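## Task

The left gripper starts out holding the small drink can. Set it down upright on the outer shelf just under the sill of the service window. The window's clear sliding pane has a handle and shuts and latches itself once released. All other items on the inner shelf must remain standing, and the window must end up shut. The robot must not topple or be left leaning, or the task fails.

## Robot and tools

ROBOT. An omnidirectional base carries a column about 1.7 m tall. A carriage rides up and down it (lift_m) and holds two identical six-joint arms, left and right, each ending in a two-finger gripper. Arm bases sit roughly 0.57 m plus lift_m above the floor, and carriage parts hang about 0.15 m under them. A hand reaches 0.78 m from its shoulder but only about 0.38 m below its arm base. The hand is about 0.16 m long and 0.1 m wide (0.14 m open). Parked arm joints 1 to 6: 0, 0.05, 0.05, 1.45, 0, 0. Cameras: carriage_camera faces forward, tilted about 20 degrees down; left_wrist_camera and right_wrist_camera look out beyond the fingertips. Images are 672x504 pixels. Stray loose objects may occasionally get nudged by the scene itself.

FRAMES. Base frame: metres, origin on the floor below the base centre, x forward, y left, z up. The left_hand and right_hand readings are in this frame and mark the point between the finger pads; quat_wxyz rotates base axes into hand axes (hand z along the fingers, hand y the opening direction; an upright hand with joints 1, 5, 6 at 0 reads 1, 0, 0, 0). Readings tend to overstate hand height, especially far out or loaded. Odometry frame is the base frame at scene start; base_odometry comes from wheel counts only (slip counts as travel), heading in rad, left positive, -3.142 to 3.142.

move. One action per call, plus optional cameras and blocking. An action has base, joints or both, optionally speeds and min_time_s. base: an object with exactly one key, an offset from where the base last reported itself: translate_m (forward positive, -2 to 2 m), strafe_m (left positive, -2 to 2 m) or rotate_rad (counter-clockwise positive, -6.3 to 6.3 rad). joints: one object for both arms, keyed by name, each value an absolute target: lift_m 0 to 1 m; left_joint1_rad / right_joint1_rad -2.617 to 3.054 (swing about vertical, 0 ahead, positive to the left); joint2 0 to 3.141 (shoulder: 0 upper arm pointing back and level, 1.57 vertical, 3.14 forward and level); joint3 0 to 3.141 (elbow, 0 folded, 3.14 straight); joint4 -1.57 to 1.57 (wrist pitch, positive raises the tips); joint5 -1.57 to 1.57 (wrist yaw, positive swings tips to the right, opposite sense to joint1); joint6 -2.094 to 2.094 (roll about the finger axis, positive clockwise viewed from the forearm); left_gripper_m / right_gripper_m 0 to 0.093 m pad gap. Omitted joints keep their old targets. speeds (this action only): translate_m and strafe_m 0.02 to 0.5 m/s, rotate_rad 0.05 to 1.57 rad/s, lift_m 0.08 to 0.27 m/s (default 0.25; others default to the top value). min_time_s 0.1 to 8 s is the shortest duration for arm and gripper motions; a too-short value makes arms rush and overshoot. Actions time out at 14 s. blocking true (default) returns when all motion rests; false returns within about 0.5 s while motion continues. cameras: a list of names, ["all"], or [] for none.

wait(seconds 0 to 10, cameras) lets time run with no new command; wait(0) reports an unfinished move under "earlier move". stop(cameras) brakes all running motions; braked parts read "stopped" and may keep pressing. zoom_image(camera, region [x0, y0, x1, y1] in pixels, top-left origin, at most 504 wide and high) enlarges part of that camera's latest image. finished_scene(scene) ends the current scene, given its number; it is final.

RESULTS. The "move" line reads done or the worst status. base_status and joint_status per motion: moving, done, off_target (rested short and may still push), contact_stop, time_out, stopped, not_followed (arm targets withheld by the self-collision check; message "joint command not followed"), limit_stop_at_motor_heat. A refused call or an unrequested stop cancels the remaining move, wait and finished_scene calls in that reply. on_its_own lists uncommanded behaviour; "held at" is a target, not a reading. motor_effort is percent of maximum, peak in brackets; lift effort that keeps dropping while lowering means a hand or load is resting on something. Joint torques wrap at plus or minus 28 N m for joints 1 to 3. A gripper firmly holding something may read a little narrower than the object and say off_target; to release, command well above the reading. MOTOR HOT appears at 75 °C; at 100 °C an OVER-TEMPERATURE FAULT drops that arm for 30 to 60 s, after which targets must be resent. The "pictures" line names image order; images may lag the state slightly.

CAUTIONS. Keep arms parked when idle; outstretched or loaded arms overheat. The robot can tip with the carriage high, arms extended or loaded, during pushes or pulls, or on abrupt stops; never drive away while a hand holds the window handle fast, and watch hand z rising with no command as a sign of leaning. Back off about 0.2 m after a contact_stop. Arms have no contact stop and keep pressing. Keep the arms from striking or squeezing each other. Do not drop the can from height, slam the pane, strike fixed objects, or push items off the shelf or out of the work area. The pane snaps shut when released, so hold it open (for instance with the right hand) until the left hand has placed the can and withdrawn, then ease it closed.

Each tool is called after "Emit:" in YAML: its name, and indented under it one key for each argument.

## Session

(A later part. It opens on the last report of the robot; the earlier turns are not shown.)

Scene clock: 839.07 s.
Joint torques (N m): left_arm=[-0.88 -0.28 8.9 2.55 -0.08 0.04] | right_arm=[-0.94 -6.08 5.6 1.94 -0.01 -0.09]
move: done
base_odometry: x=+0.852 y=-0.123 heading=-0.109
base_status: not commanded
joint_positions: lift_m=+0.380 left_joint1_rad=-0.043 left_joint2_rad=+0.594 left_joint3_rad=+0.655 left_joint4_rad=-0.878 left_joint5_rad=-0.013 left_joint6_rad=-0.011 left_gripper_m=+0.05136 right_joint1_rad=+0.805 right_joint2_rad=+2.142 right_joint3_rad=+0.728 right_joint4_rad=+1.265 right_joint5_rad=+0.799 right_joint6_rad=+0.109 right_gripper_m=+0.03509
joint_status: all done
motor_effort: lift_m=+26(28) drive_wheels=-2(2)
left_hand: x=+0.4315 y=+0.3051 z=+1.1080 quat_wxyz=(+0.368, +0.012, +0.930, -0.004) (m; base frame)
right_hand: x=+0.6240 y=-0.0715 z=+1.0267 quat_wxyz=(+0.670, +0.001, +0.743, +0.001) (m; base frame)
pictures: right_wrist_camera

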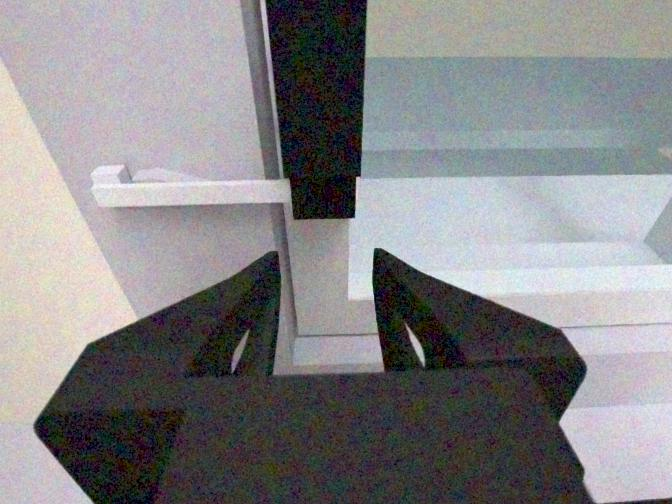

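Emit:
move:
  joints: {"right_joint1_rad": 0.749, "right_joint2_rad": 2.183, "right_joint3_rad": 0.822, "right_joint4_rad": 1.222, "right_joint5_rad": 0.743, "right_joint6_rad": 0.089}
  min_time_s: 1.2
  cameras: ["right_wrist_camera"]

Emit:
zoom_image:
  camera: "right_wrist_camera"
  region: [200, 170, 450, 330]

Scene clock: 904.03 s.
Joint torques (N m): left_arm=[-0.83 -0.24 8.91 2.55 -0.11 0.08] | right_arm=[-0.95 -6.39 5.87 1.96 -0.06 -0.08]
move: done
base_odometry: x=+0.852 y=-0.123 heading=-0.109
base_status: not commanded
joint_positions: lift_m=+0.380 left_joint1_rad=-0.043 left_joint2_rad=+0.594 left_joint3_rad=+0.655 left_joint4_rad=-0.878 left_joint5_rad=-0.013 left_joint6_rad=-0.011 left_gripper_m=+0.05136 right_joint1_rad=+0.758 right_joint2_rad=+2.168 right_joint3_rad=+0.798 right_joint4_rad=+1.227 right_joint5_rad=+0.751 right_joint6_rad=+0.098 right_gripper_m=+0.03509
joint_status: all done
motor_effort: lift_m=+26(29) drive_wheels=-2(2)
left_hand: x=+0.4315 y=+0.3051 z=+1.1080 quat_wxyz=(+0.368, +0.012, +0.930, -0.004) (m; base frame)
right_hand: x=+0.6467 y=-0.0714 z=+1.0281 quat_wxyz=(+0.670, +0.000, +0.743, +0.001) (m; base frame)
pictures: right_wrist_camera

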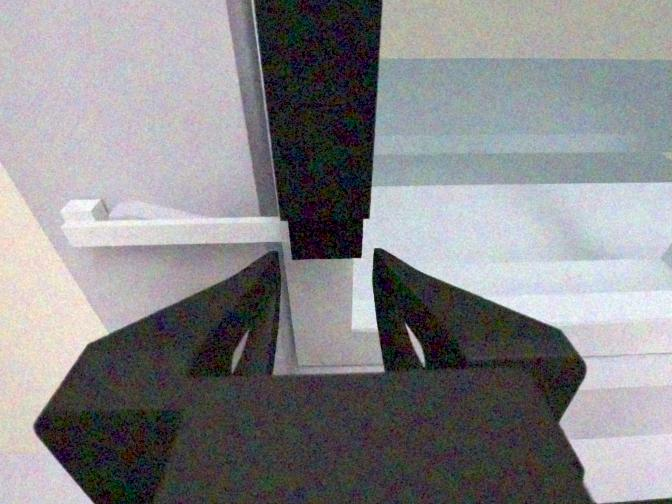

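Scaled by 2.016 from the camera's 672x504 image, which has a finer 960x720 frame.

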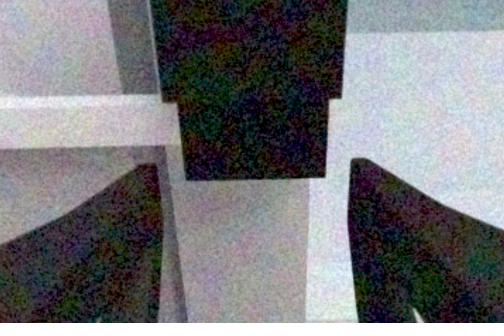

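Emit:
move:
  joints: {"right_joint1_rad": 0.7235, "right_joint2_rad": 2.197, "right_joint3_rad": 0.867, "right_joint4_rad": 1.1935, "right_joint5_rad": 0.7190, "right_joint6_rad": 0.085}
  min_time_s: 1.0
  cameras: ["right_wrist_camera"]

Emit:
zoom_image:
  camera: "right_wrist_camera"
  region: [200, 170, 450, 330]

Scene clock: 943.67 s.
Joint torques (N m): left_arm=[-0.84 -0.31 8.95 2.53 -0.1 0.06] | right_arm=[-1.05 -6.75 6.27 2.05 -0.03 -0.08]
move: done
base_odometry: x=+0.852 y=-0.123 heading=-0.109
base_status: not commanded
joint_positions: lift_m=+0.380 left_joint1_rad=-0.043 left_joint2_rad=+0.594 left_joint3_rad=+0.655 left_joint4_rad=-0.878 left_joint5_rad=-0.013 left_joint6_rad=-0.011 left_gripper_m=+0.05136 right_joint1_rad=+0.734 right_joint2_rad=+2.183 right_joint3_rad=+0.840 right_joint4_rad=+1.190 right_joint5_rad=+0.726 right_joint6_rad=+0.094 right_gripper_m=+0.03509
joint_status: all done
motor_effort: lift_m=+24(30) drive_wheels=-2(2)
left_hand: x=+0.4315 y=+0.3051 z=+1.1080 quat_wxyz=(+0.368, +0.012, +0.930, -0.004) (m; base frame)
right_hand: x=+0.6591 y=-0.0714 z=+1.0261 quat_wxyz=(+0.666, -0.003, +0.746, -0.002) (m; base frame)
pictures: right_wrist_camera

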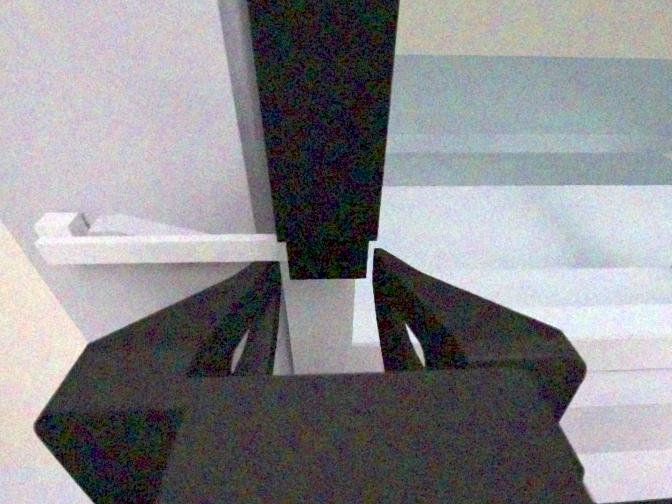

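Scaled by 2.016 from the camera's 672x504 image, which has a finer 960x720 frame.

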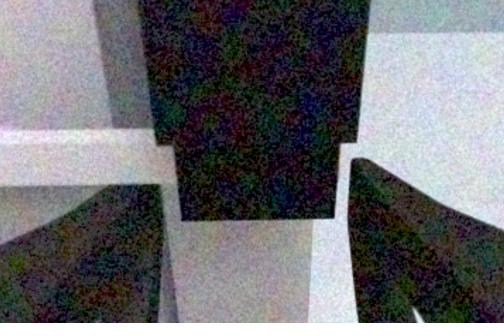

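Emit:
move:
  joints: {"lift_m": 0.392}
  speeds: {"lift_m": 0.08}
  cameras: ["right_wrist_camera"]

Emit:
zoom_image:
  camera: "right_wrist_camera"
  region: [20, 170, 450, 330]

Scene clock: 951.23 s.
Joint torques (N m): left_arm=[-0.88 -0.31 8.28 2.59 -0.09 0.06] | right_arm=[-1.05 -7.3 6.17 2.27 0.06 -0.06]
move: done
base_odometry: x=+0.852 y=-0.123 heading=-0.109
base_status: not commanded
joint_positions: lift_m=+0.392 left_joint1_rad=-0.043 left_joint2_rad=+0.593 left_joint3_rad=+0.662 left_joint4_rad=-0.883 left_joint5_rad=-0.013 left_joint6_rad=-0.011 left_gripper_m=+0.05136 right_joint1_rad=+0.734 right_joint2_rad=+2.190 right_joint3_rad=+0.841 right_joint4_rad=+1.172 right_joint5_rad=+0.722 right_joint6_rad=+0.092 right_gripper_m=+0.03509
joint_status: all done
motor_effort: lift_m=+27(29) drive_wheels=-2(2)
left_hand: x=+0.4312 y=+0.3051 z=+1.1220 quat_wxyz=(+0.369, +0.012, +0.929, -0.004) (m; base frame)
right_hand: x=+0.6586 y=-0.0710 z=+1.0315 quat_wxyz=(+0.659, -0.011, +0.752, -0.007) (m; base frame)
pictures: right_wrist_camera

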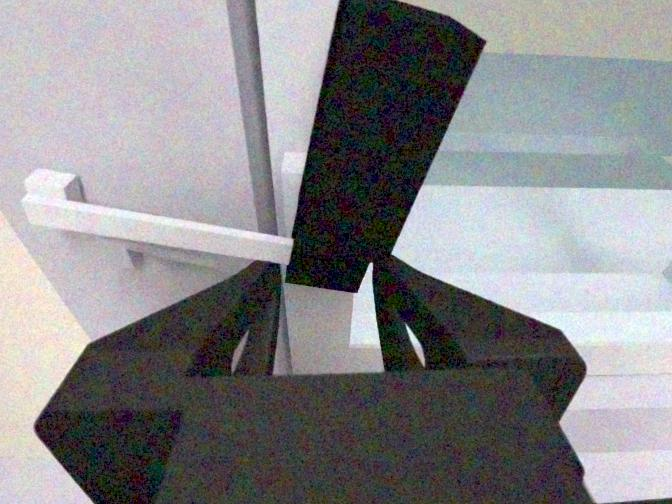

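Scaled by 1.172 from the camera's 672x504 image, which has a finer 960x720 frame.

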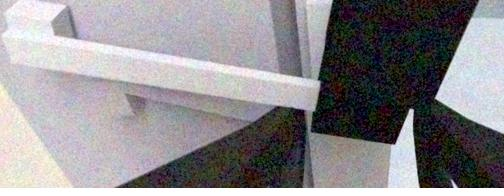

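Emit:
move:
  base: {"strafe_m": -0.04}
  speeds: {"strafe_m": 0.08}
  cameras: ["right_wrist_camera", "carriage_camera"]

Emit:
zoom_image:
  camera: "right_wrist_camera"
  region: [20, 130, 450, 330]

Scene clock: 958.23 s.
Joint torques (N m): left_arm=[-0.77 -0.28 8.36 2.57 -0.1 0.08] | right_arm=[-2.25 -7.43 5.34 2.4 1.15 -0.02]
move: done
base_odometry: x=+0.848 y=-0.162 heading=-0.109
base_status: done
joint_positions: lift_m=+0.392 left_joint1_rad=-0.043 left_joint2_rad=+0.593 left_joint3_rad=+0.662 left_joint4_rad=-0.883 left_joint5_rad=-0.013 left_joint6_rad=-0.011 left_gripper_m=+0.05136 right_joint1_rad=+0.748 right_joint2_rad=+2.190 right_joint3_rad=+0.853 right_joint4_rad=+1.163 right_joint5_rad=+0.608 right_joint6_rad=+0.088 right_gripper_m=+0.03509
joint_status: not commanded
motor_effort: lift_m=+24(27) drive_wheels=-2(10)
left_hand: x=+0.4312 y=+0.3051 z=+1.1220 quat_wxyz=(+0.369, +0.012, +0.929, -0.004) (m; base frame)
right_hand: x=+0.6554 y=-0.0435 z=+1.0312 quat_wxyz=(+0.654, -0.055, +0.754, +0.039) (m; base frame)
pictures: carriage_camera, right_wrist_camera

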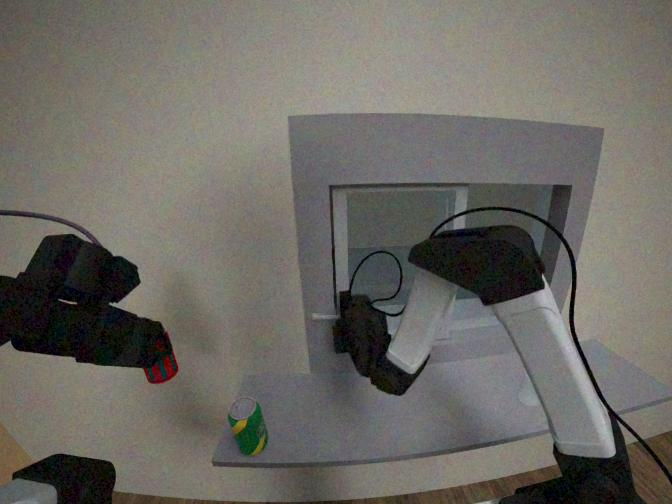

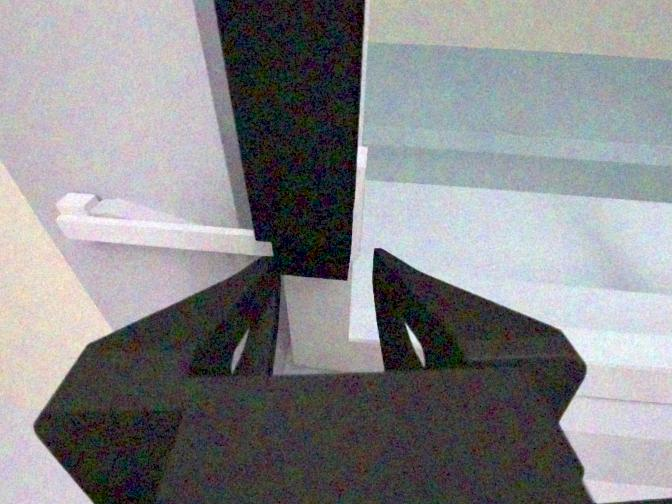

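Scaled by 1.172 from the camera's 672x504 image, which has a finer 960x720 frame.

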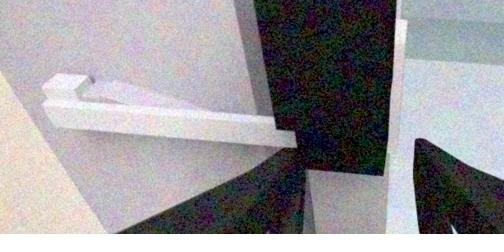

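Emit:
move:
  base: {"strafe_m": 0.04}
  joints: {"lift_m": 0.383}
  speeds: {"strafe_m": 0.1, "lift_m": 0.08}
  cameras: []

Emit:
move:
  joints: {"right_joint1_rad": 0.86, "right_joint2_rad": 2.10, "right_joint3_rad": 0.65, "right_joint4_rad": 1.29, "right_joint5_rad": 0.855, "right_joint6_rad": 0.11}
  min_time_s: 1.0
  cameras: ["right_wrist_camera"]

Emit:
move:
  joints: {"lift_m": 0.44, "right_joint1_rad": 0.915, "right_joint2_rad": 2.145, "right_joint3_rad": 0.76, "right_joint4_rad": 1.228, "right_joint5_rad": 0.905, "right_joint6_rad": 0.13, "right_gripper_m": 0.0}
  min_time_s: 1.0
  cameras: ["right_wrist_camera"]

Scene clock: 1005.57 s.
Joint torques (N m): left_arm=[-0.9 -0.2 8.12 2.64 -0.06 0.08] | right_arm=[-0.92 -7.42 5.31 2.23 0 -0.02]
move: done
base_odometry: x=+0.852 y=-0.123 heading=-0.109
base_status: done
joint_positions: lift_m=+0.383 left_joint1_rad=-0.043 left_joint2_rad=+0.593 left_joint3_rad=+0.664 left_joint4_rad=-0.888 left_joint5_rad=-0.013 left_joint6_rad=-0.011 left_gripper_m=+0.05136 right_joint1_rad=+0.733 right_joint2_rad=+2.190 right_joint3_rad=+0.853 right_joint4_rad=+1.175 right_joint5_rad=+0.721 right_joint6_rad=+0.087 right_gripper_m=+0.03507
joint_status: all done
motor_effort: lift_m=+27(28) drive_wheels=-2(6)
left_hand: x=+0.4306 y=+0.3051 z=+1.1128 quat_wxyz=(+0.367, +0.012, +0.930, -0.004) (m; base frame)
right_hand: x=+0.6612 y=-0.0693 z=+1.0267 quat_wxyz=(+0.663, -0.009, +0.749, -0.005) (m; base frame)
pictures: none
No camera images: "cameras" was empty.

Scene clock: 1006.87 s.
Joint torques (N m): left_arm=[-0.84 -0.17 8.17 2.64 -0.08 0.07] | right_arm=[0.43 -9.51 2.56 2.03 0.15 0.13]
move: done
base_odometry: x=+0.852 y=-0.123 heading=-0.109
base_status: not commanded
joint_positions: lift_m=+0.383 left_joint1_rad=-0.043 left_joint2_rad=+0.593 left_joint3_rad=+0.664 left_joint4_rad=-0.888 left_joint5_rad=-0.013 left_joint6_rad=-0.011 left_gripper_m=+0.05136 right_joint1_rad=+0.853 right_joint2_rad=+2.135 right_joint3_rad=+0.661 right_joint4_rad=+1.277 right_joint5_rad=+0.846 right_joint6_rad=+0.101 right_gripper_m=+0.03507
joint_status: all done
motor_effort: lift_m=+25(28) drive_wheels=-2(2)
left_hand: x=+0.4306 y=+0.3051 z=+1.1128 quat_wxyz=(+0.367, +0.012, +0.930, -0.004) (m; base frame)
right_hand: x=+0.6010 y=-0.0735 z=+1.0173 quat_wxyz=(+0.660, -0.017, +0.751, -0.016) (m; base frame)
pictures: right_wrist_camera

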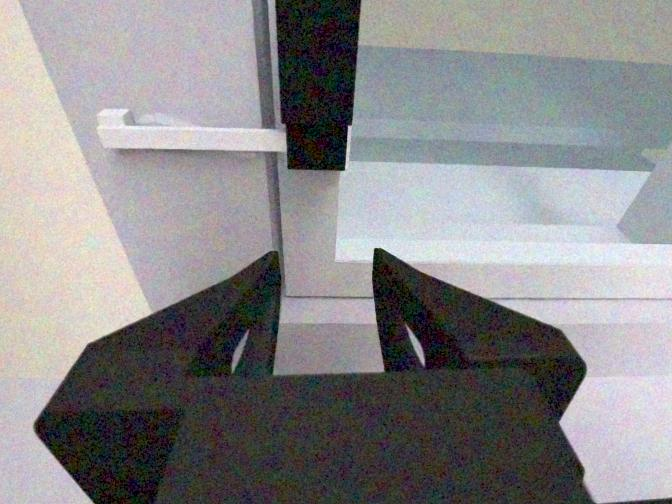

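Scene clock: 1008.17 s.
Joint torques (N m): left_arm=[-0.87 -0.25 7.79 2.55 -0.11 0.07] | right_arm=[0.55 -6.05 5.64 1.86 0.11 0.09]
move: done
base_odometry: x=+0.852 y=-0.123 heading=-0.109
base_status: not commanded
joint_positions: lift_m=+0.440 left_joint1_rad=-0.043 left_joint2_rad=+0.593 left_joint3_rad=+0.667 left_joint4_rad=-0.879 left_joint5_rad=-0.013 left_joint6_rad=-0.011 left_gripper_m=+0.05136 right_joint1_rad=+0.906 right_joint2_rad=+2.130 right_joint3_rad=+0.738 right_joint4_rad=+1.234 right_joint5_rad=+0.897 right_joint6_rad=+0.121 right_gripper_m=+0.00073
joint_status: all done
motor_effort: lift_m=+24(30) drive_wheels=-2(2)
left_hand: x=+0.4325 y=+0.3050 z=+1.1729 quat_wxyz=(+0.374, +0.012, +0.928, -0.004) (m; base frame)
right_hand: x=+0.6000 y=-0.0470 z=+1.0910 quat_wxyz=(+0.671, -0.003, +0.741, +0.000) (m; base frame)
pictures: right_wrist_camera

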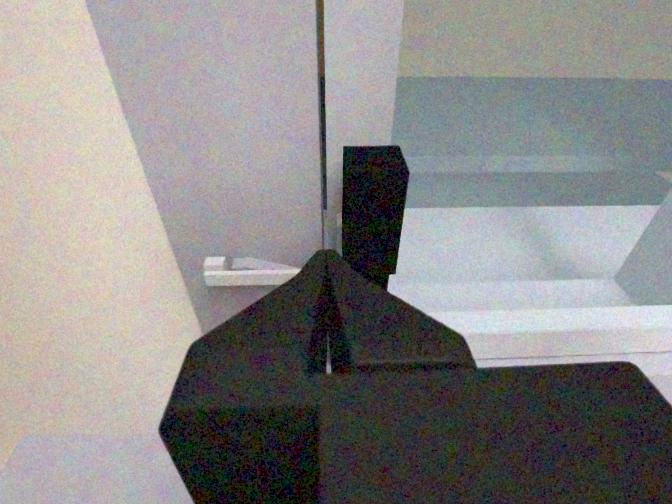

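Emit:
move:
  cameras: ["right_wrist_camera", "carriage_camera"]

Scene clock: 1031.17 s.
Joint torques (N m): left_arm=[-0.96 -0.09 7.86 2.57 -0.1 0.06] | right_arm=[0.54 -6.05 5.64 1.87 0.14 0.11]
base_odometry: x=+0.852 y=-0.123 heading=-0.109
base_status: not commanded
joint_positions: lift_m=+0.440 left_joint1_rad=-0.043 left_joint2_rad=+0.593 left_joint3_rad=+0.667 left_joint4_rad=-0.879 left_joint5_rad=-0.013 left_joint6_rad=-0.011 left_gripper_m=+0.05136 right_joint1_rad=+0.906 right_joint2_rad=+2.130 right_joint3_rad=+0.738 right_joint4_rad=+1.233 right_joint5_rad=+0.897 right_joint6_rad=+0.121 right_gripper_m=+0.00073
joint_status: all done
motor_effort: lift_m=+26(30) drive_wheels=-2(2)
left_hand: x=+0.4325 y=+0.3050 z=+1.1729 quat_wxyz=(+0.374, +0.012, +0.928, -0.004) (m; base frame)
right_hand: x=+0.6000 y=-0.0471 z=+1.0908 quat_wxyz=(+0.671, -0.003, +0.741, +0.000) (m; base frame)
pictures: carriage_camera, right_wrist_camera

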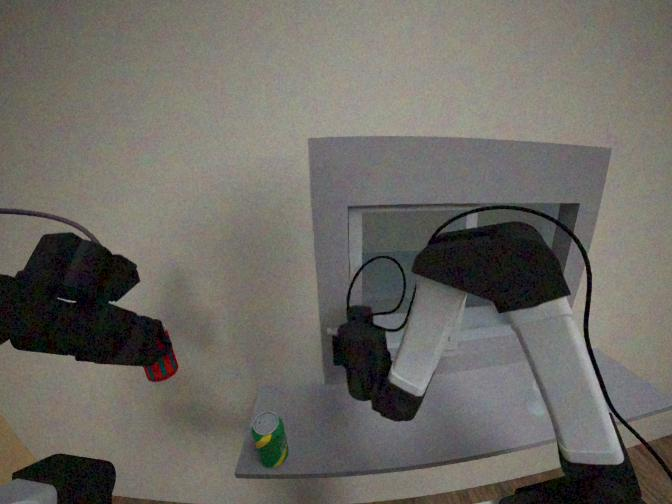

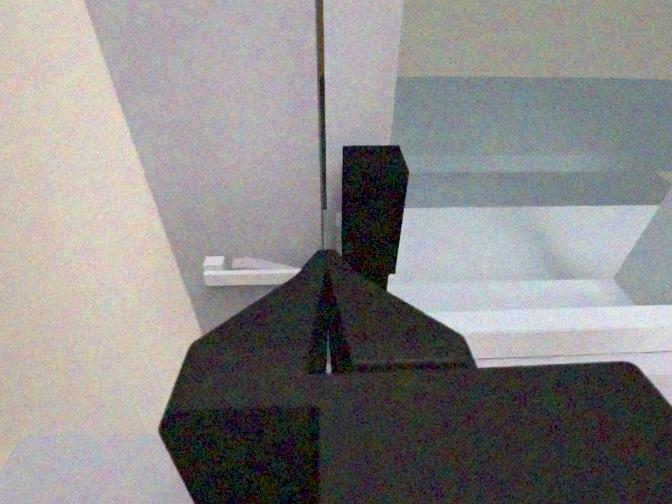

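Emit:
move:
  joints: {"right_joint1_rad": 0.793, "right_joint2_rad": 2.219, "right_joint3_rad": 0.914, "right_joint4_rad": 1.165, "right_joint5_rad": 0.789, "right_joint6_rad": 0.094}
  min_time_s: 2
  cameras: ["right_wrist_camera"]

Scene clock: 1036.53 s.
Joint torques (N m): left_arm=[-0.88 -0.21 7.91 2.58 -0.11 0.08] | right_arm=[-0.92 -6.82 6.19 1.94 -0.03 -0.09]
move: done
base_odometry: x=+0.852 y=-0.123 heading=-0.109
base_status: not commanded
joint_positions: lift_m=+0.440 left_joint1_rad=-0.043 left_joint2_rad=+0.593 left_joint3_rad=+0.667 left_joint4_rad=-0.879 left_joint5_rad=-0.013 left_joint6_rad=-0.011 left_gripper_m=+0.05136 right_joint1_rad=+0.802 right_joint2_rad=+2.203 right_joint3_rad=+0.890 right_joint4_rad=+1.170 right_joint5_rad=+0.797 right_joint6_rad=+0.103 right_gripper_m=+0.00073
joint_status: all done
motor_effort: lift_m=+24(29) drive_wheels=-2(2)
left_hand: x=+0.4325 y=+0.3050 z=+1.1729 quat_wxyz=(+0.374, +0.012, +0.928, -0.004) (m; base frame)
right_hand: x=+0.6500 y=-0.0464 z=+1.0897 quat_wxyz=(+0.671, +0.000, +0.742, +0.000) (m; base frame)
pictures: right_wrist_camera

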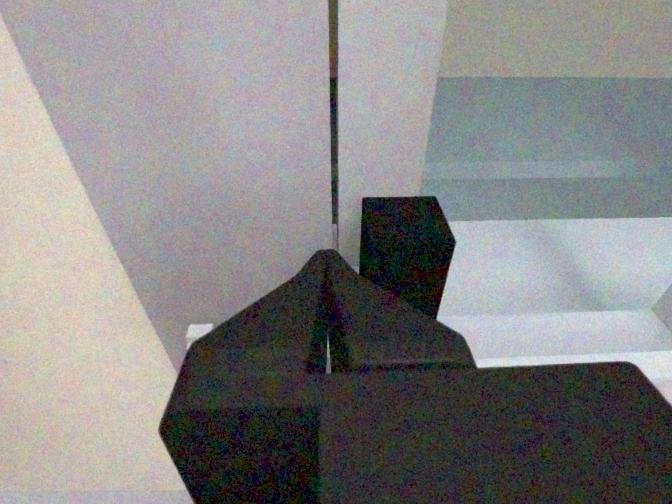

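Emit:
move:
  base: {"strafe_m": -0.05}
  speeds: {"strafe_m": 0.08}
  cameras: ["right_wrist_camera"]

Scene clock: 1040.90 s.
Joint torques (N m): left_arm=[-0.88 -0.27 7.84 2.55 -0.11 0.04] | right_arm=[-0.9 -6.83 5.71 1.93 0.22 -0.09]
move: done
base_odometry: x=+0.847 y=-0.172 heading=-0.109
base_status: done
joint_positions: lift_m=+0.440 left_joint1_rad=-0.043 left_joint2_rad=+0.593 left_joint3_rad=+0.667 left_joint4_rad=-0.880 left_joint5_rad=-0.013 left_joint6_rad=-0.011 left_gripper_m=+0.05136 right_joint1_rad=+0.802 right_joint2_rad=+2.203 right_joint3_rad=+0.896 right_joint4_rad=+1.170 right_joint5_rad=+0.773 right_joint6_rad=+0.103 right_gripper_m=+0.00073
joint_status: not commanded
motor_effort: lift_m=+25(28) drive_wheels=+0(9)
left_hand: x=+0.4323 y=+0.3050 z=+1.1727 quat_wxyz=(+0.373, +0.012, +0.928, -0.004) (m; base frame)
right_hand: x=+0.6510 y=-0.0409 z=+1.0913 quat_wxyz=(+0.672, -0.006, +0.741, +0.011) (m; base frame)
pictures: right_wrist_camera

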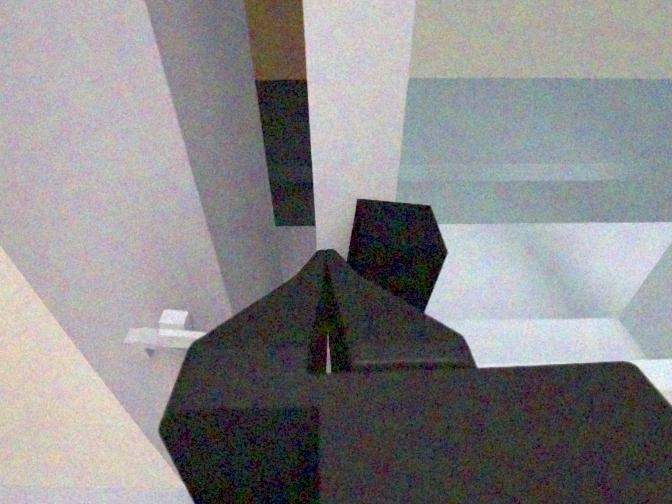

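Emit:
move:
  base: {"strafe_m": -0.12}
  speeds: {"strafe_m": 0.08}
  cameras: ["right_wrist_camera", "carriage_camera"]

Scene clock: 1046.70 s.
Joint torques (N m): left_arm=[-0.85 -0.21 7.86 2.59 -0.11 0.06] | right_arm=[-0.95 -6.75 5.81 1.96 0.2 -0.09]
move: done
base_odometry: x=+0.834 y=-0.292 heading=-0.109
base_status: done
joint_positions: lift_m=+0.440 left_joint1_rad=-0.043 left_joint2_rad=+0.593 left_joint3_rad=+0.667 left_joint4_rad=-0.881 left_joint5_rad=-0.013 left_joint6_rad=-0.011 left_gripper_m=+0.05136 right_joint1_rad=+0.802 right_joint2_rad=+2.203 right_joint3_rad=+0.896 right_joint4_rad=+1.171 right_joint5_rad=+0.772 right_joint6_rad=+0.103 right_gripper_m=+0.00072
joint_status: not commanded
motor_effort: lift_m=+26(27) drive_wheels=-4(11)
left_hand: x=+0.4321 y=+0.3051 z=+1.1726 quat_wxyz=(+0.373, +0.012, +0.928, -0.004) (m; base frame)
right_hand: x=+0.6510 y=-0.0407 z=+1.0915 quat_wxyz=(+0.672, -0.007, +0.741, +0.011) (m; base frame)
pictures: carriage_camera, right_wrist_camera

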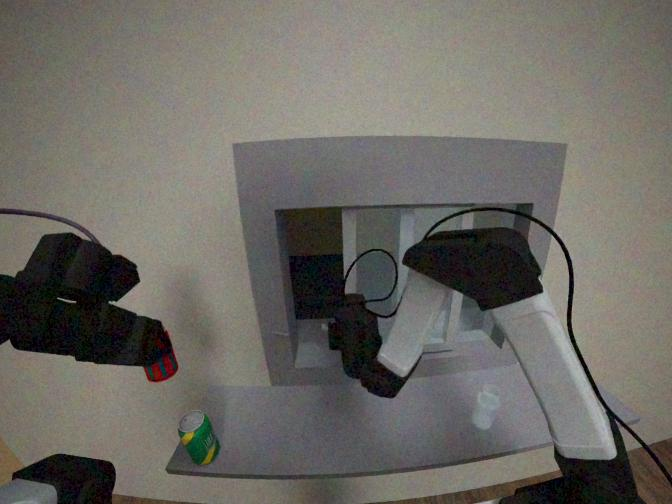

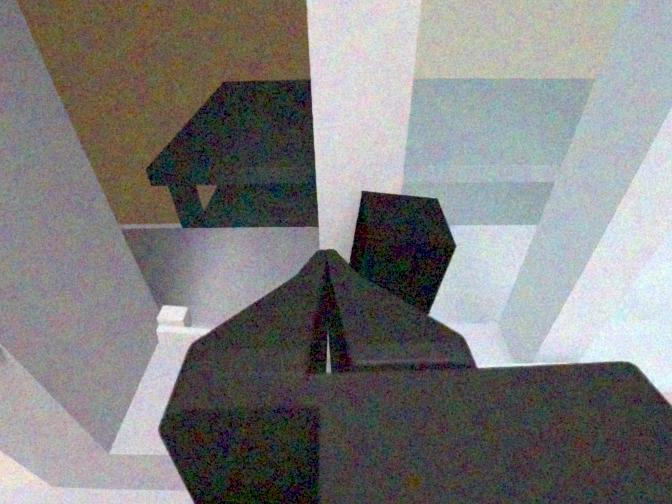

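Emit:
move:
  base: {"strafe_m": -0.14}
  speeds: {"strafe_m": 0.08}
  cameras: ["right_wrist_camera", "carriage_camera", "left_wrist_camera"]

Scene clock: 1076.97 s.
Joint torques (N m): left_arm=[-0.83 -0.16 7.88 2.58 -0.09 0.06] | right_arm=[-1.14 -6.99 5.7 1.98 0.23 -0.09]
move: done
base_odometry: x=+0.819 y=-0.431 heading=-0.109
base_status: done
joint_positions: lift_m=+0.440 left_joint1_rad=-0.043 left_joint2_rad=+0.593 left_joint3_rad=+0.667 left_joint4_rad=-0.881 left_joint5_rad=-0.013 left_joint6_rad=-0.011 left_gripper_m=+0.05136 right_joint1_rad=+0.802 right_joint2_rad=+2.203 right_joint3_rad=+0.896 right_joint4_rad=+1.170 right_joint5_rad=+0.774 right_joint6_rad=+0.103 right_gripper_m=+0.00072
joint_status: not commanded
motor_effort: lift_m=+25(27) drive_wheels=-1(8)
left_hand: x=+0.4321 y=+0.3051 z=+1.1725 quat_wxyz=(+0.372, +0.012, +0.928, -0.004) (m; base frame)
right_hand: x=+0.6510 y=-0.0411 z=+1.0914 quat_wxyz=(+0.672, -0.006, +0.741, +0.010) (m; base frame)
pictures: carriage_camera, left_wrist_camera, right_wrist_camera

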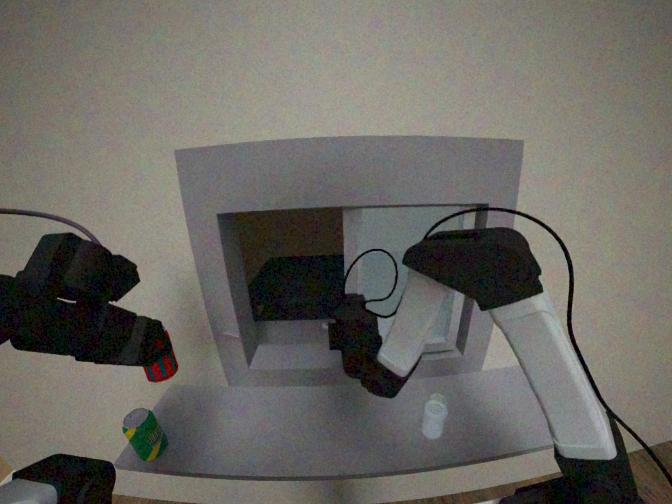

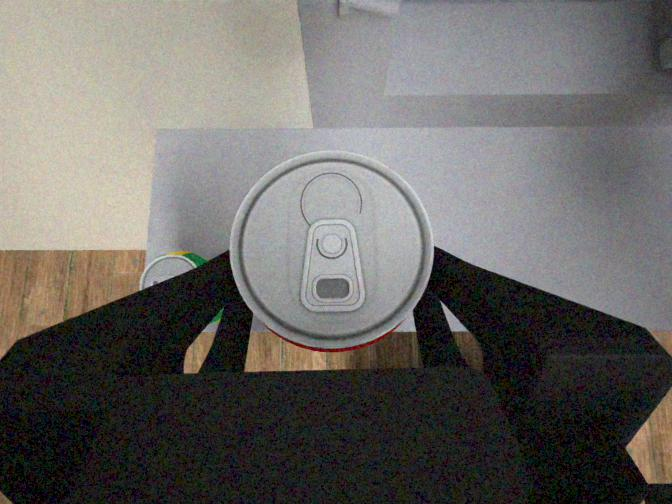

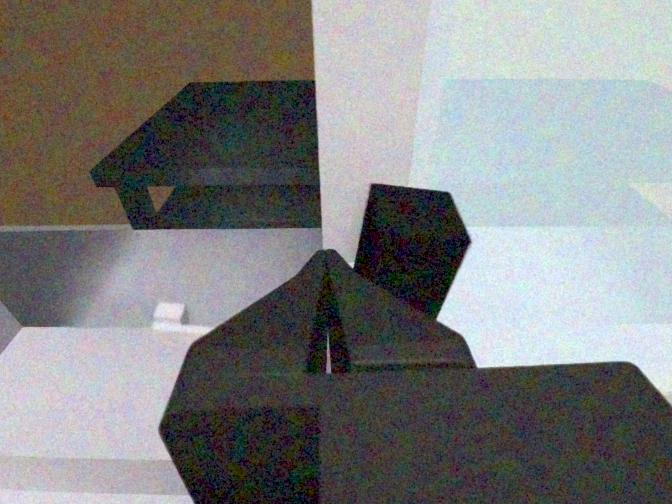

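Emit:
zoom_image:
  camera: "carriage_camera"
  region: [150, 180, 400, 400]

Emit:
zoom_image:
  camera: "right_wrist_camera"
  region: [0, 150, 480, 504]

Scaled by 2.016 from the camera's 672x504 image, which has a finer 960x720 frame.

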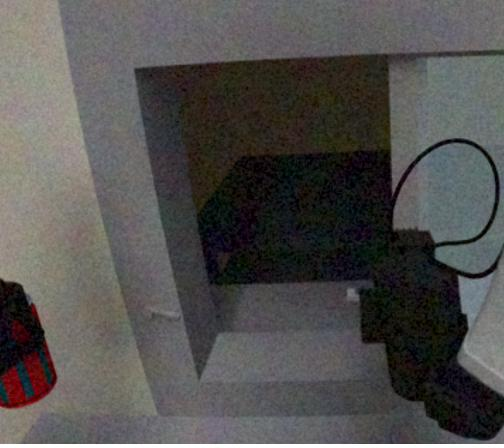

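Scaled by 1.050 from the camera's 672x504 image, which has a finer 960x720 frame.

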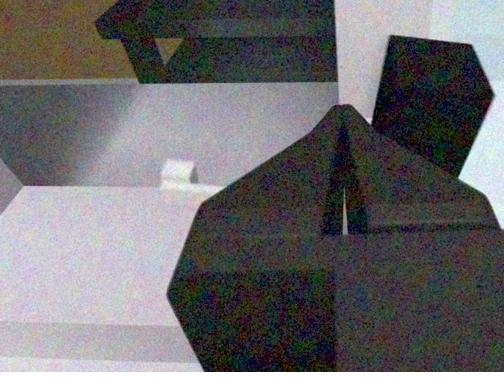

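Emit:
move:
  joints: {"left_joint1_rad": -0.526, "left_joint2_rad": 1.426, "left_joint3_rad": 0.825, "left_joint4_rad": -0.168, "left_joint5_rad": -0.238, "left_joint6_rad": -0.225}
  min_time_s: 2.5
  cameras: ["carriage_camera", "left_wrist_camera", "right_wrist_camera"]

Scene clock: 1221.33 s.
Joint torques (N m): left_arm=[-0.83 -4.27 8.8 2.62 -0.49 -0.08] | right_arm=[-0.94 -6.84 5.71 1.94 0.2 -0.08]
move: off_target
base_odometry: x=+0.819 y=-0.431 heading=-0.109
base_status: not commanded
joint_positions: lift_m=+0.440 left_joint1_rad=-0.519 left_joint2_rad=+1.422 left_joint3_rad=+0.791 left_joint4_rad=-0.215 left_joint5_rad=-0.215 left_joint6_rad=-0.212 left_gripper_m=+0.05136 right_joint1_rad=+0.802 right_joint2_rad=+2.203 right_joint3_rad=+0.896 right_joint4_rad=+1.170 right_joint5_rad=+0.774 right_joint6_rad=+0.103 right_gripper_m=+0.00072
joint_status: left_joint4_rad off_target (ended at -0.216, target -0.168); the others done
motor_effort: lift_m=+23(28) drive_wheels=-1(1)
left_hand: x=+0.5643 y=+0.1576 z=+1.1082 quat_wxyz=(+0.365, +0.105, +0.925, -0.032) (m; base frame)
right_hand: x=+0.6510 y=-0.0411 z=+1.0914 quat_wxyz=(+0.672, -0.006, +0.741, +0.010) (m; base frame)
pictures: carriage_camera, left_wrist_camera, right_wrist_camera

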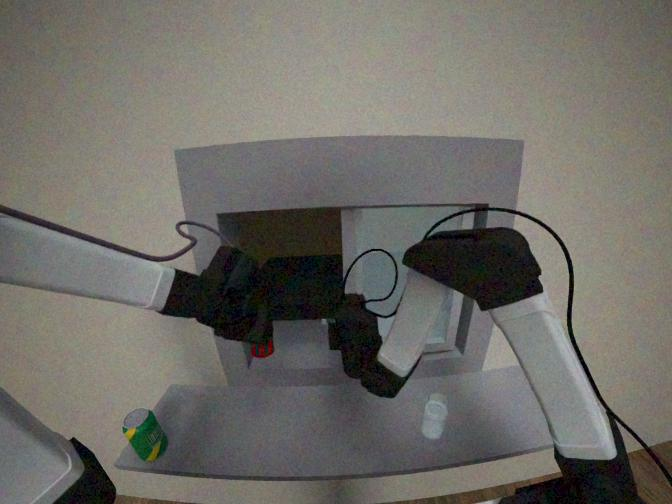

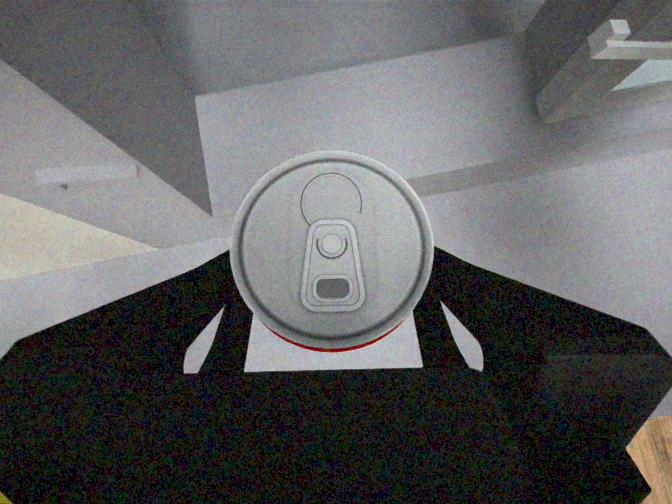

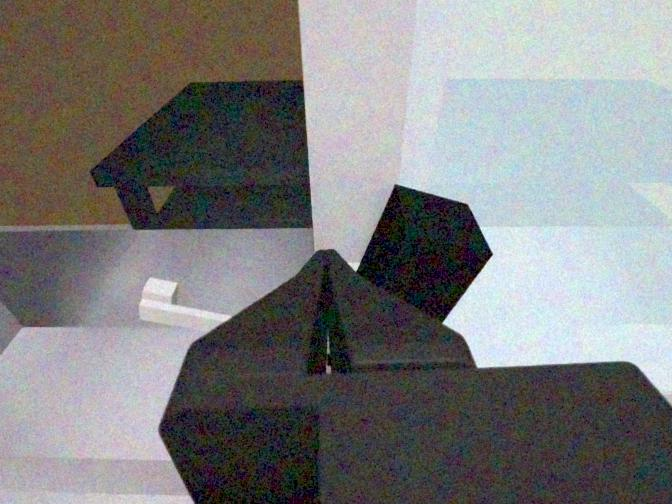

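Emit:
move:
  joints: {"left_joint1_rad": -0.411, "left_joint2_rad": 1.992, "left_joint3_rad": 1.335, "left_joint4_rad": -0.043, "left_joint5_rad": -0.291, "left_joint6_rad": -0.268}
  min_time_s: 2.5
  cameras: ["left_wrist_camera", "right_wrist_camera"]

Scene clock: 1234.23 s.
Joint torques (N m): left_arm=[0.55 -8.18 8.87 2.71 -0.51 -0.09] | right_arm=[-0.94 -6.86 5.71 1.94 0.19 -0.08]
move: off_target
base_odometry: x=+0.819 y=-0.431 heading=-0.109
base_status: not commanded
joint_positions: lift_m=+0.440 left_joint1_rad=-0.418 left_joint2_rad=+1.987 left_joint3_rad=+1.300 left_joint4_rad=-0.093 left_joint5_rad=-0.268 left_joint6_rad=-0.255 left_gripper_m=+0.05136 right_joint1_rad=+0.802 right_joint2_rad=+2.203 right_joint3_rad=+0.896 right_joint4_rad=+1.170 right_joint5_rad=+0.774 right_joint6_rad=+0.103 right_gripper_m=+0.00072
joint_status: left_joint4_rad off_target (ended at -0.092, target -0.043); the others done
motor_effort: lift_m=+25(28) drive_wheels=+0(1)
left_hand: x=+0.7195 y=+0.1405 z=+1.0889 quat_wxyz=(+0.401, +0.023, +0.916, -0.010) (m; base frame)
right_hand: x=+0.6510 y=-0.0411 z=+1.0914 quat_wxyz=(+0.672, -0.006, +0.741, +0.010) (m; base frame)
pictures: left_wrist_camera, right_wrist_camera

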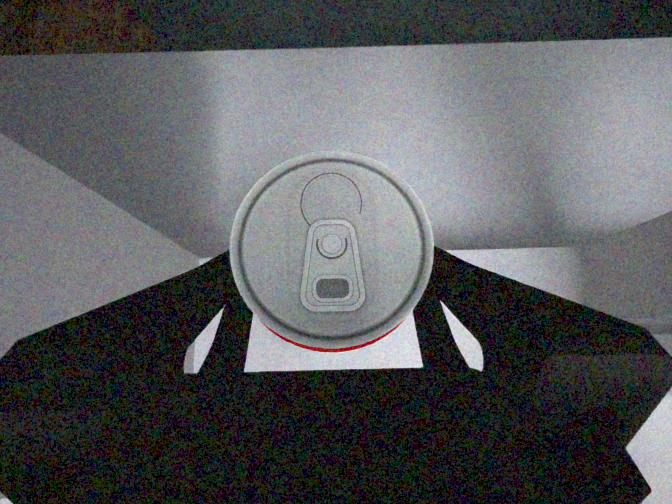

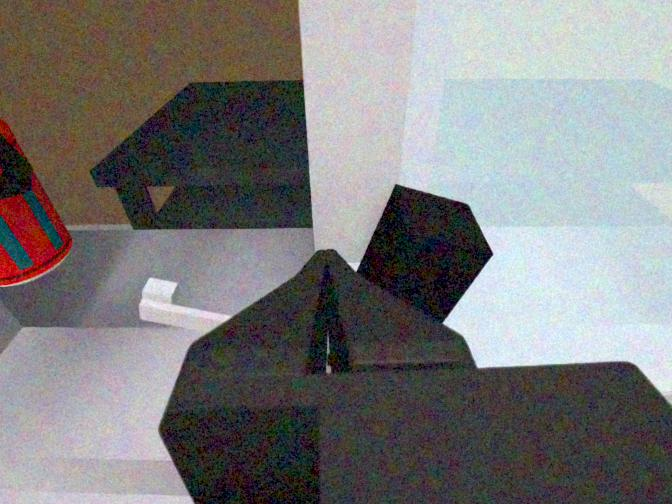

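Emit:
move:
  joints: {"left_joint1_rad": -0.323, "left_joint2_rad": 2.505, "left_joint3_rad": 2.07, "left_joint4_rad": -0.275, "left_joint5_rad": -0.218, "left_joint6_rad": -0.214}
  min_time_s: 2.5
  cameras: ["left_wrist_camera", "right_wrist_camera", "carriage_camera"]

Scene clock: 1257.20 s.
Joint torques (N m): left_arm=[0.59 -11.3 9.31 2.52 -0.09 0.21] | right_arm=[-0.94 -6.84 5.72 1.95 0.2 -0.09]
move: done
base_odometry: x=+0.819 y=-0.431 heading=-0.109
base_status: not commanded
joint_positions: lift_m=+0.440 left_joint1_rad=-0.330 left_joint2_rad=+2.499 left_joint3_rad=+2.034 left_joint4_rad=-0.308 left_joint5_rad=-0.229 left_joint6_rad=-0.227 left_gripper_m=+0.05136 right_joint1_rad=+0.802 right_joint2_rad=+2.203 right_joint3_rad=+0.896 right_joint4_rad=+1.170 right_joint5_rad=+0.774 right_joint6_rad=+0.103 right_gripper_m=+0.00072
joint_status: all done
motor_effort: lift_m=+24(28) drive_wheels=-1(1)
left_hand: x=+0.8490 y=+0.1382 z=+1.0582 quat_wxyz=(+0.400, +0.003, +0.917, -0.005) (m; base frame)
right_hand: x=+0.6510 y=-0.0411 z=+1.0914 quat_wxyz=(+0.672, -0.006, +0.741, +0.010) (m; base frame)
pictures: carriage_camera, left_wrist_camera, right_wrist_camera

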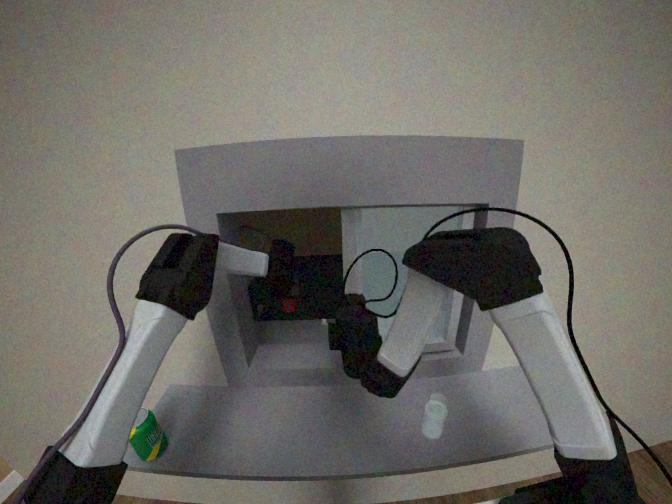

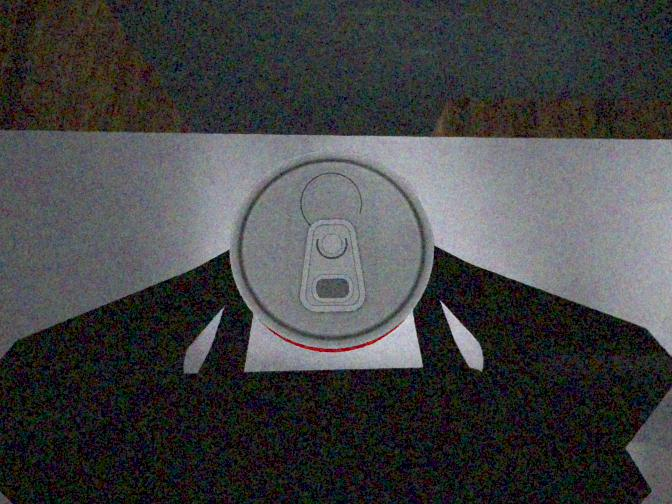

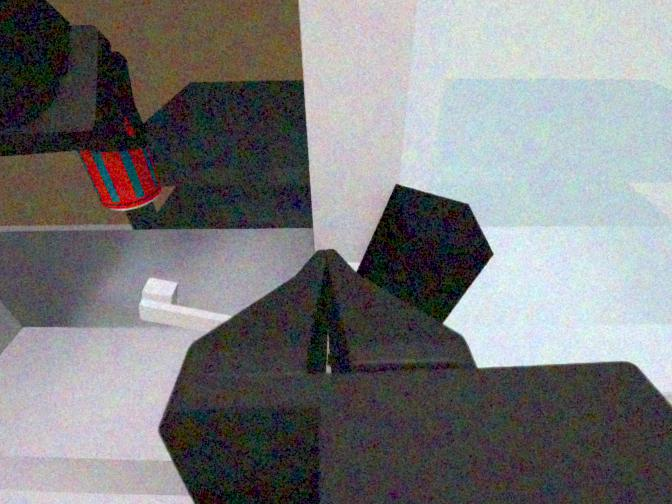

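Emit:
move:
  joints: {"left_joint1_rad": -0.305, "left_joint2_rad": 2.806, "left_joint3_rad": 2.244, "left_joint4_rad": -0.126, "left_joint5_rad": -0.218, "left_joint6_rad": -0.202}
  min_time_s: 2.5
  cameras: ["left_wrist_camera", "right_wrist_camera"]

Scene clock: 1311.20 s.
Joint torques (N m): left_arm=[0.5 -12.15 9.01 2.74 -0.07 0.23] | right_arm=[-0.95 -6.84 5.72 1.94 0.19 -0.09]
move: off_target
base_odometry: x=+0.819 y=-0.431 heading=-0.109
base_status: not commanded
joint_positions: lift_m=+0.440 left_joint1_rad=-0.312 left_joint2_rad=+2.800 left_joint3_rad=+2.209 left_joint4_rad=-0.176 left_joint5_rad=-0.228 left_joint6_rad=-0.215 left_gripper_m=+0.05136 right_joint1_rad=+0.802 right_joint2_rad=+2.203 right_joint3_rad=+0.896 right_joint4_rad=+1.170 right_joint5_rad=+0.774 right_joint6_rad=+0.103 right_gripper_m=+0.00072
joint_status: left_joint4_rad off_target (ended at -0.176, target -0.126); the others done
motor_effort: lift_m=+27(27) drive_wheels=-1(1)
left_hand: x=+0.8798 y=+0.1404 z=+0.9589 quat_wxyz=(+0.402, +0.000, +0.916, +0.000) (m; base frame)
right_hand: x=+0.6510 y=-0.0411 z=+1.0914 quat_wxyz=(+0.672, -0.006, +0.741, +0.010) (m; base frame)
pictures: left_wrist_camera, right_wrist_camera

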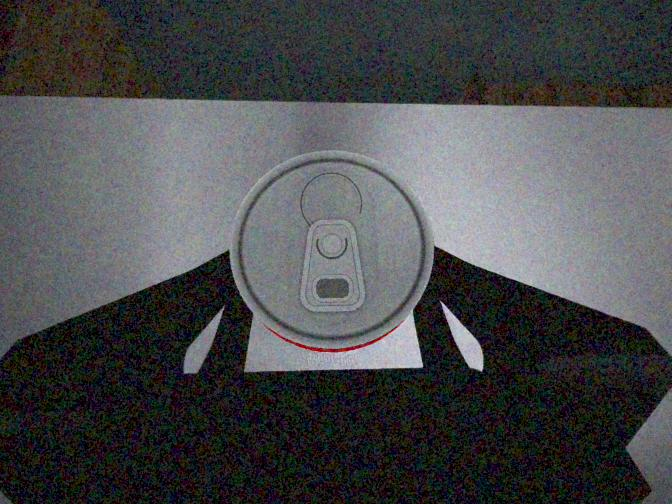

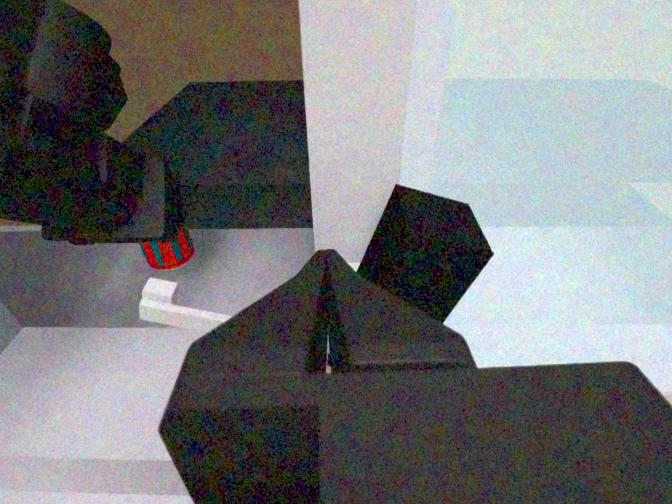

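Emit:
move:
  joints: {"left_joint1_rad": -0.305, "left_joint2_rad": 2.872, "left_joint3_rad": 2.253, "left_joint4_rad": -0.068, "left_joint5_rad": -0.218, "left_joint6_rad": -0.202}
  min_time_s: 1.5
  cameras: ["right_wrist_camera"]

Scene clock: 1323.60 s.
Joint torques (N m): left_arm=[0.51 -12.19 8.94 2.75 -0.1 0.18] | right_arm=[-0.96 -6.84 5.7 1.94 0.19 -0.08]
move: off_target
base_odometry: x=+0.819 y=-0.431 heading=-0.109
base_status: not commanded
joint_positions: lift_m=+0.440 left_joint1_rad=-0.312 left_joint2_rad=+2.866 left_joint3_rad=+2.218 left_joint4_rad=-0.118 left_joint5_rad=-0.228 left_joint6_rad=-0.215 left_gripper_m=+0.05136 right_joint1_rad=+0.802 right_joint2_rad=+2.203 right_joint3_rad=+0.896 right_joint4_rad=+1.170 right_joint5_rad=+0.774 right_joint6_rad=+0.103 right_gripper_m=+0.00072
joint_status: left_joint4_rad off_target (ended at -0.118, target -0.068); the others done
motor_effort: lift_m=+23(27) drive_wheels=-1(1)
left_hand: x=+0.8799 y=+0.1404 z=+0.9291 quat_wxyz=(+0.403, +0.000, +0.915, +0.000) (m; base frame)
right_hand: x=+0.6510 y=-0.0411 z=+1.0914 quat_wxyz=(+0.672, -0.006, +0.741, +0.010) (m; base frame)
pictures: right_wrist_camera

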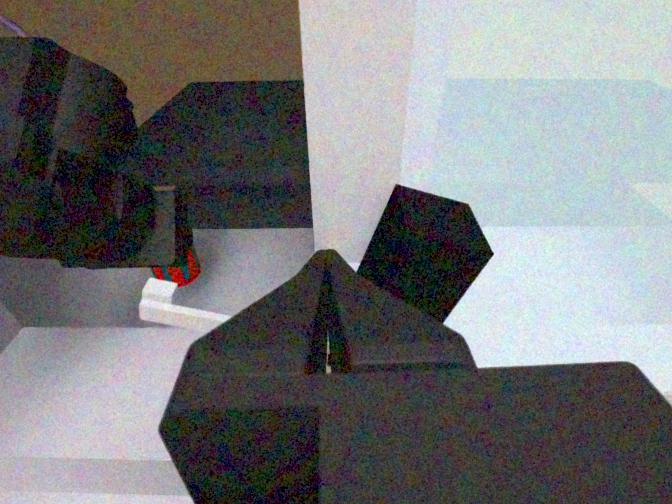

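Emit:
move:
  joints: {"left_joint1_rad": -0.305, "left_joint2_rad": 2.921, "left_joint3_rad": 2.271, "left_joint4_rad": -0.037, "left_joint5_rad": -0.218, "left_joint6_rad": -0.202}
  min_time_s: 1.5
  cameras: ["right_wrist_camera", "left_wrist_camera"]

Scene clock: 1331.93 s.
Joint torques (N m): left_arm=[0.51 -12.21 8.91 2.75 -0.08 0.19] | right_arm=[-0.95 -6.84 5.72 1.94 0.2 -0.08]
move: off_target
base_odometry: x=+0.819 y=-0.431 heading=-0.109
base_status: not commanded
joint_positions: lift_m=+0.440 left_joint1_rad=-0.312 left_joint2_rad=+2.914 left_joint3_rad=+2.236 left_joint4_rad=-0.087 left_joint5_rad=-0.228 left_joint6_rad=-0.215 left_gripper_m=+0.05136 right_joint1_rad=+0.802 right_joint2_rad=+2.203 right_joint3_rad=+0.896 right_joint4_rad=+1.170 right_joint5_rad=+0.774 right_joint6_rad=+0.103 right_gripper_m=+0.00072
joint_status: left_joint4_rad off_target (ended at -0.087, target -0.037); the others done
motor_effort: lift_m=+24(27) drive_wheels=+0(1)
left_hand: x=+0.8802 y=+0.1403 z=+0.9100 quat_wxyz=(+0.403, +0.000, +0.915, +0.000) (m; base frame)
right_hand: x=+0.6510 y=-0.0411 z=+1.0914 quat_wxyz=(+0.672, -0.006, +0.741, +0.010) (m; base frame)
pictures: left_wrist_camera, right_wrist_camera

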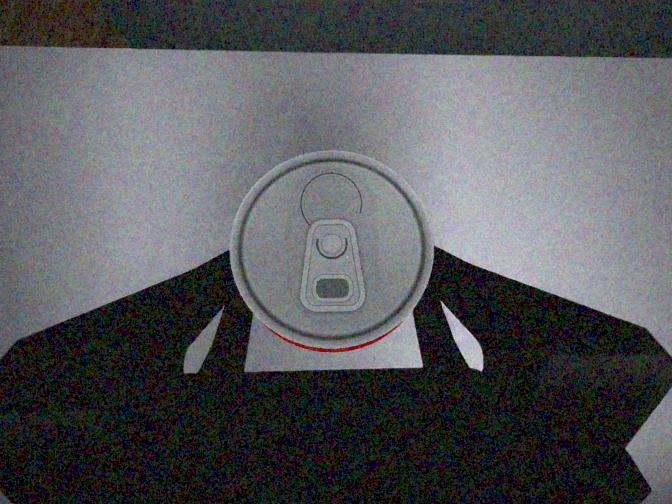

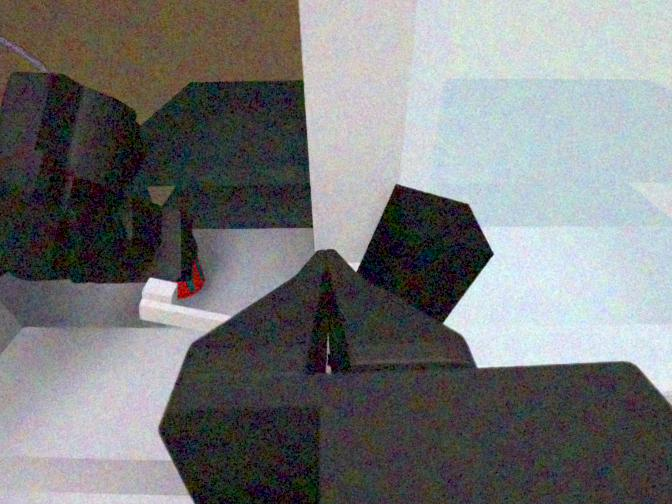

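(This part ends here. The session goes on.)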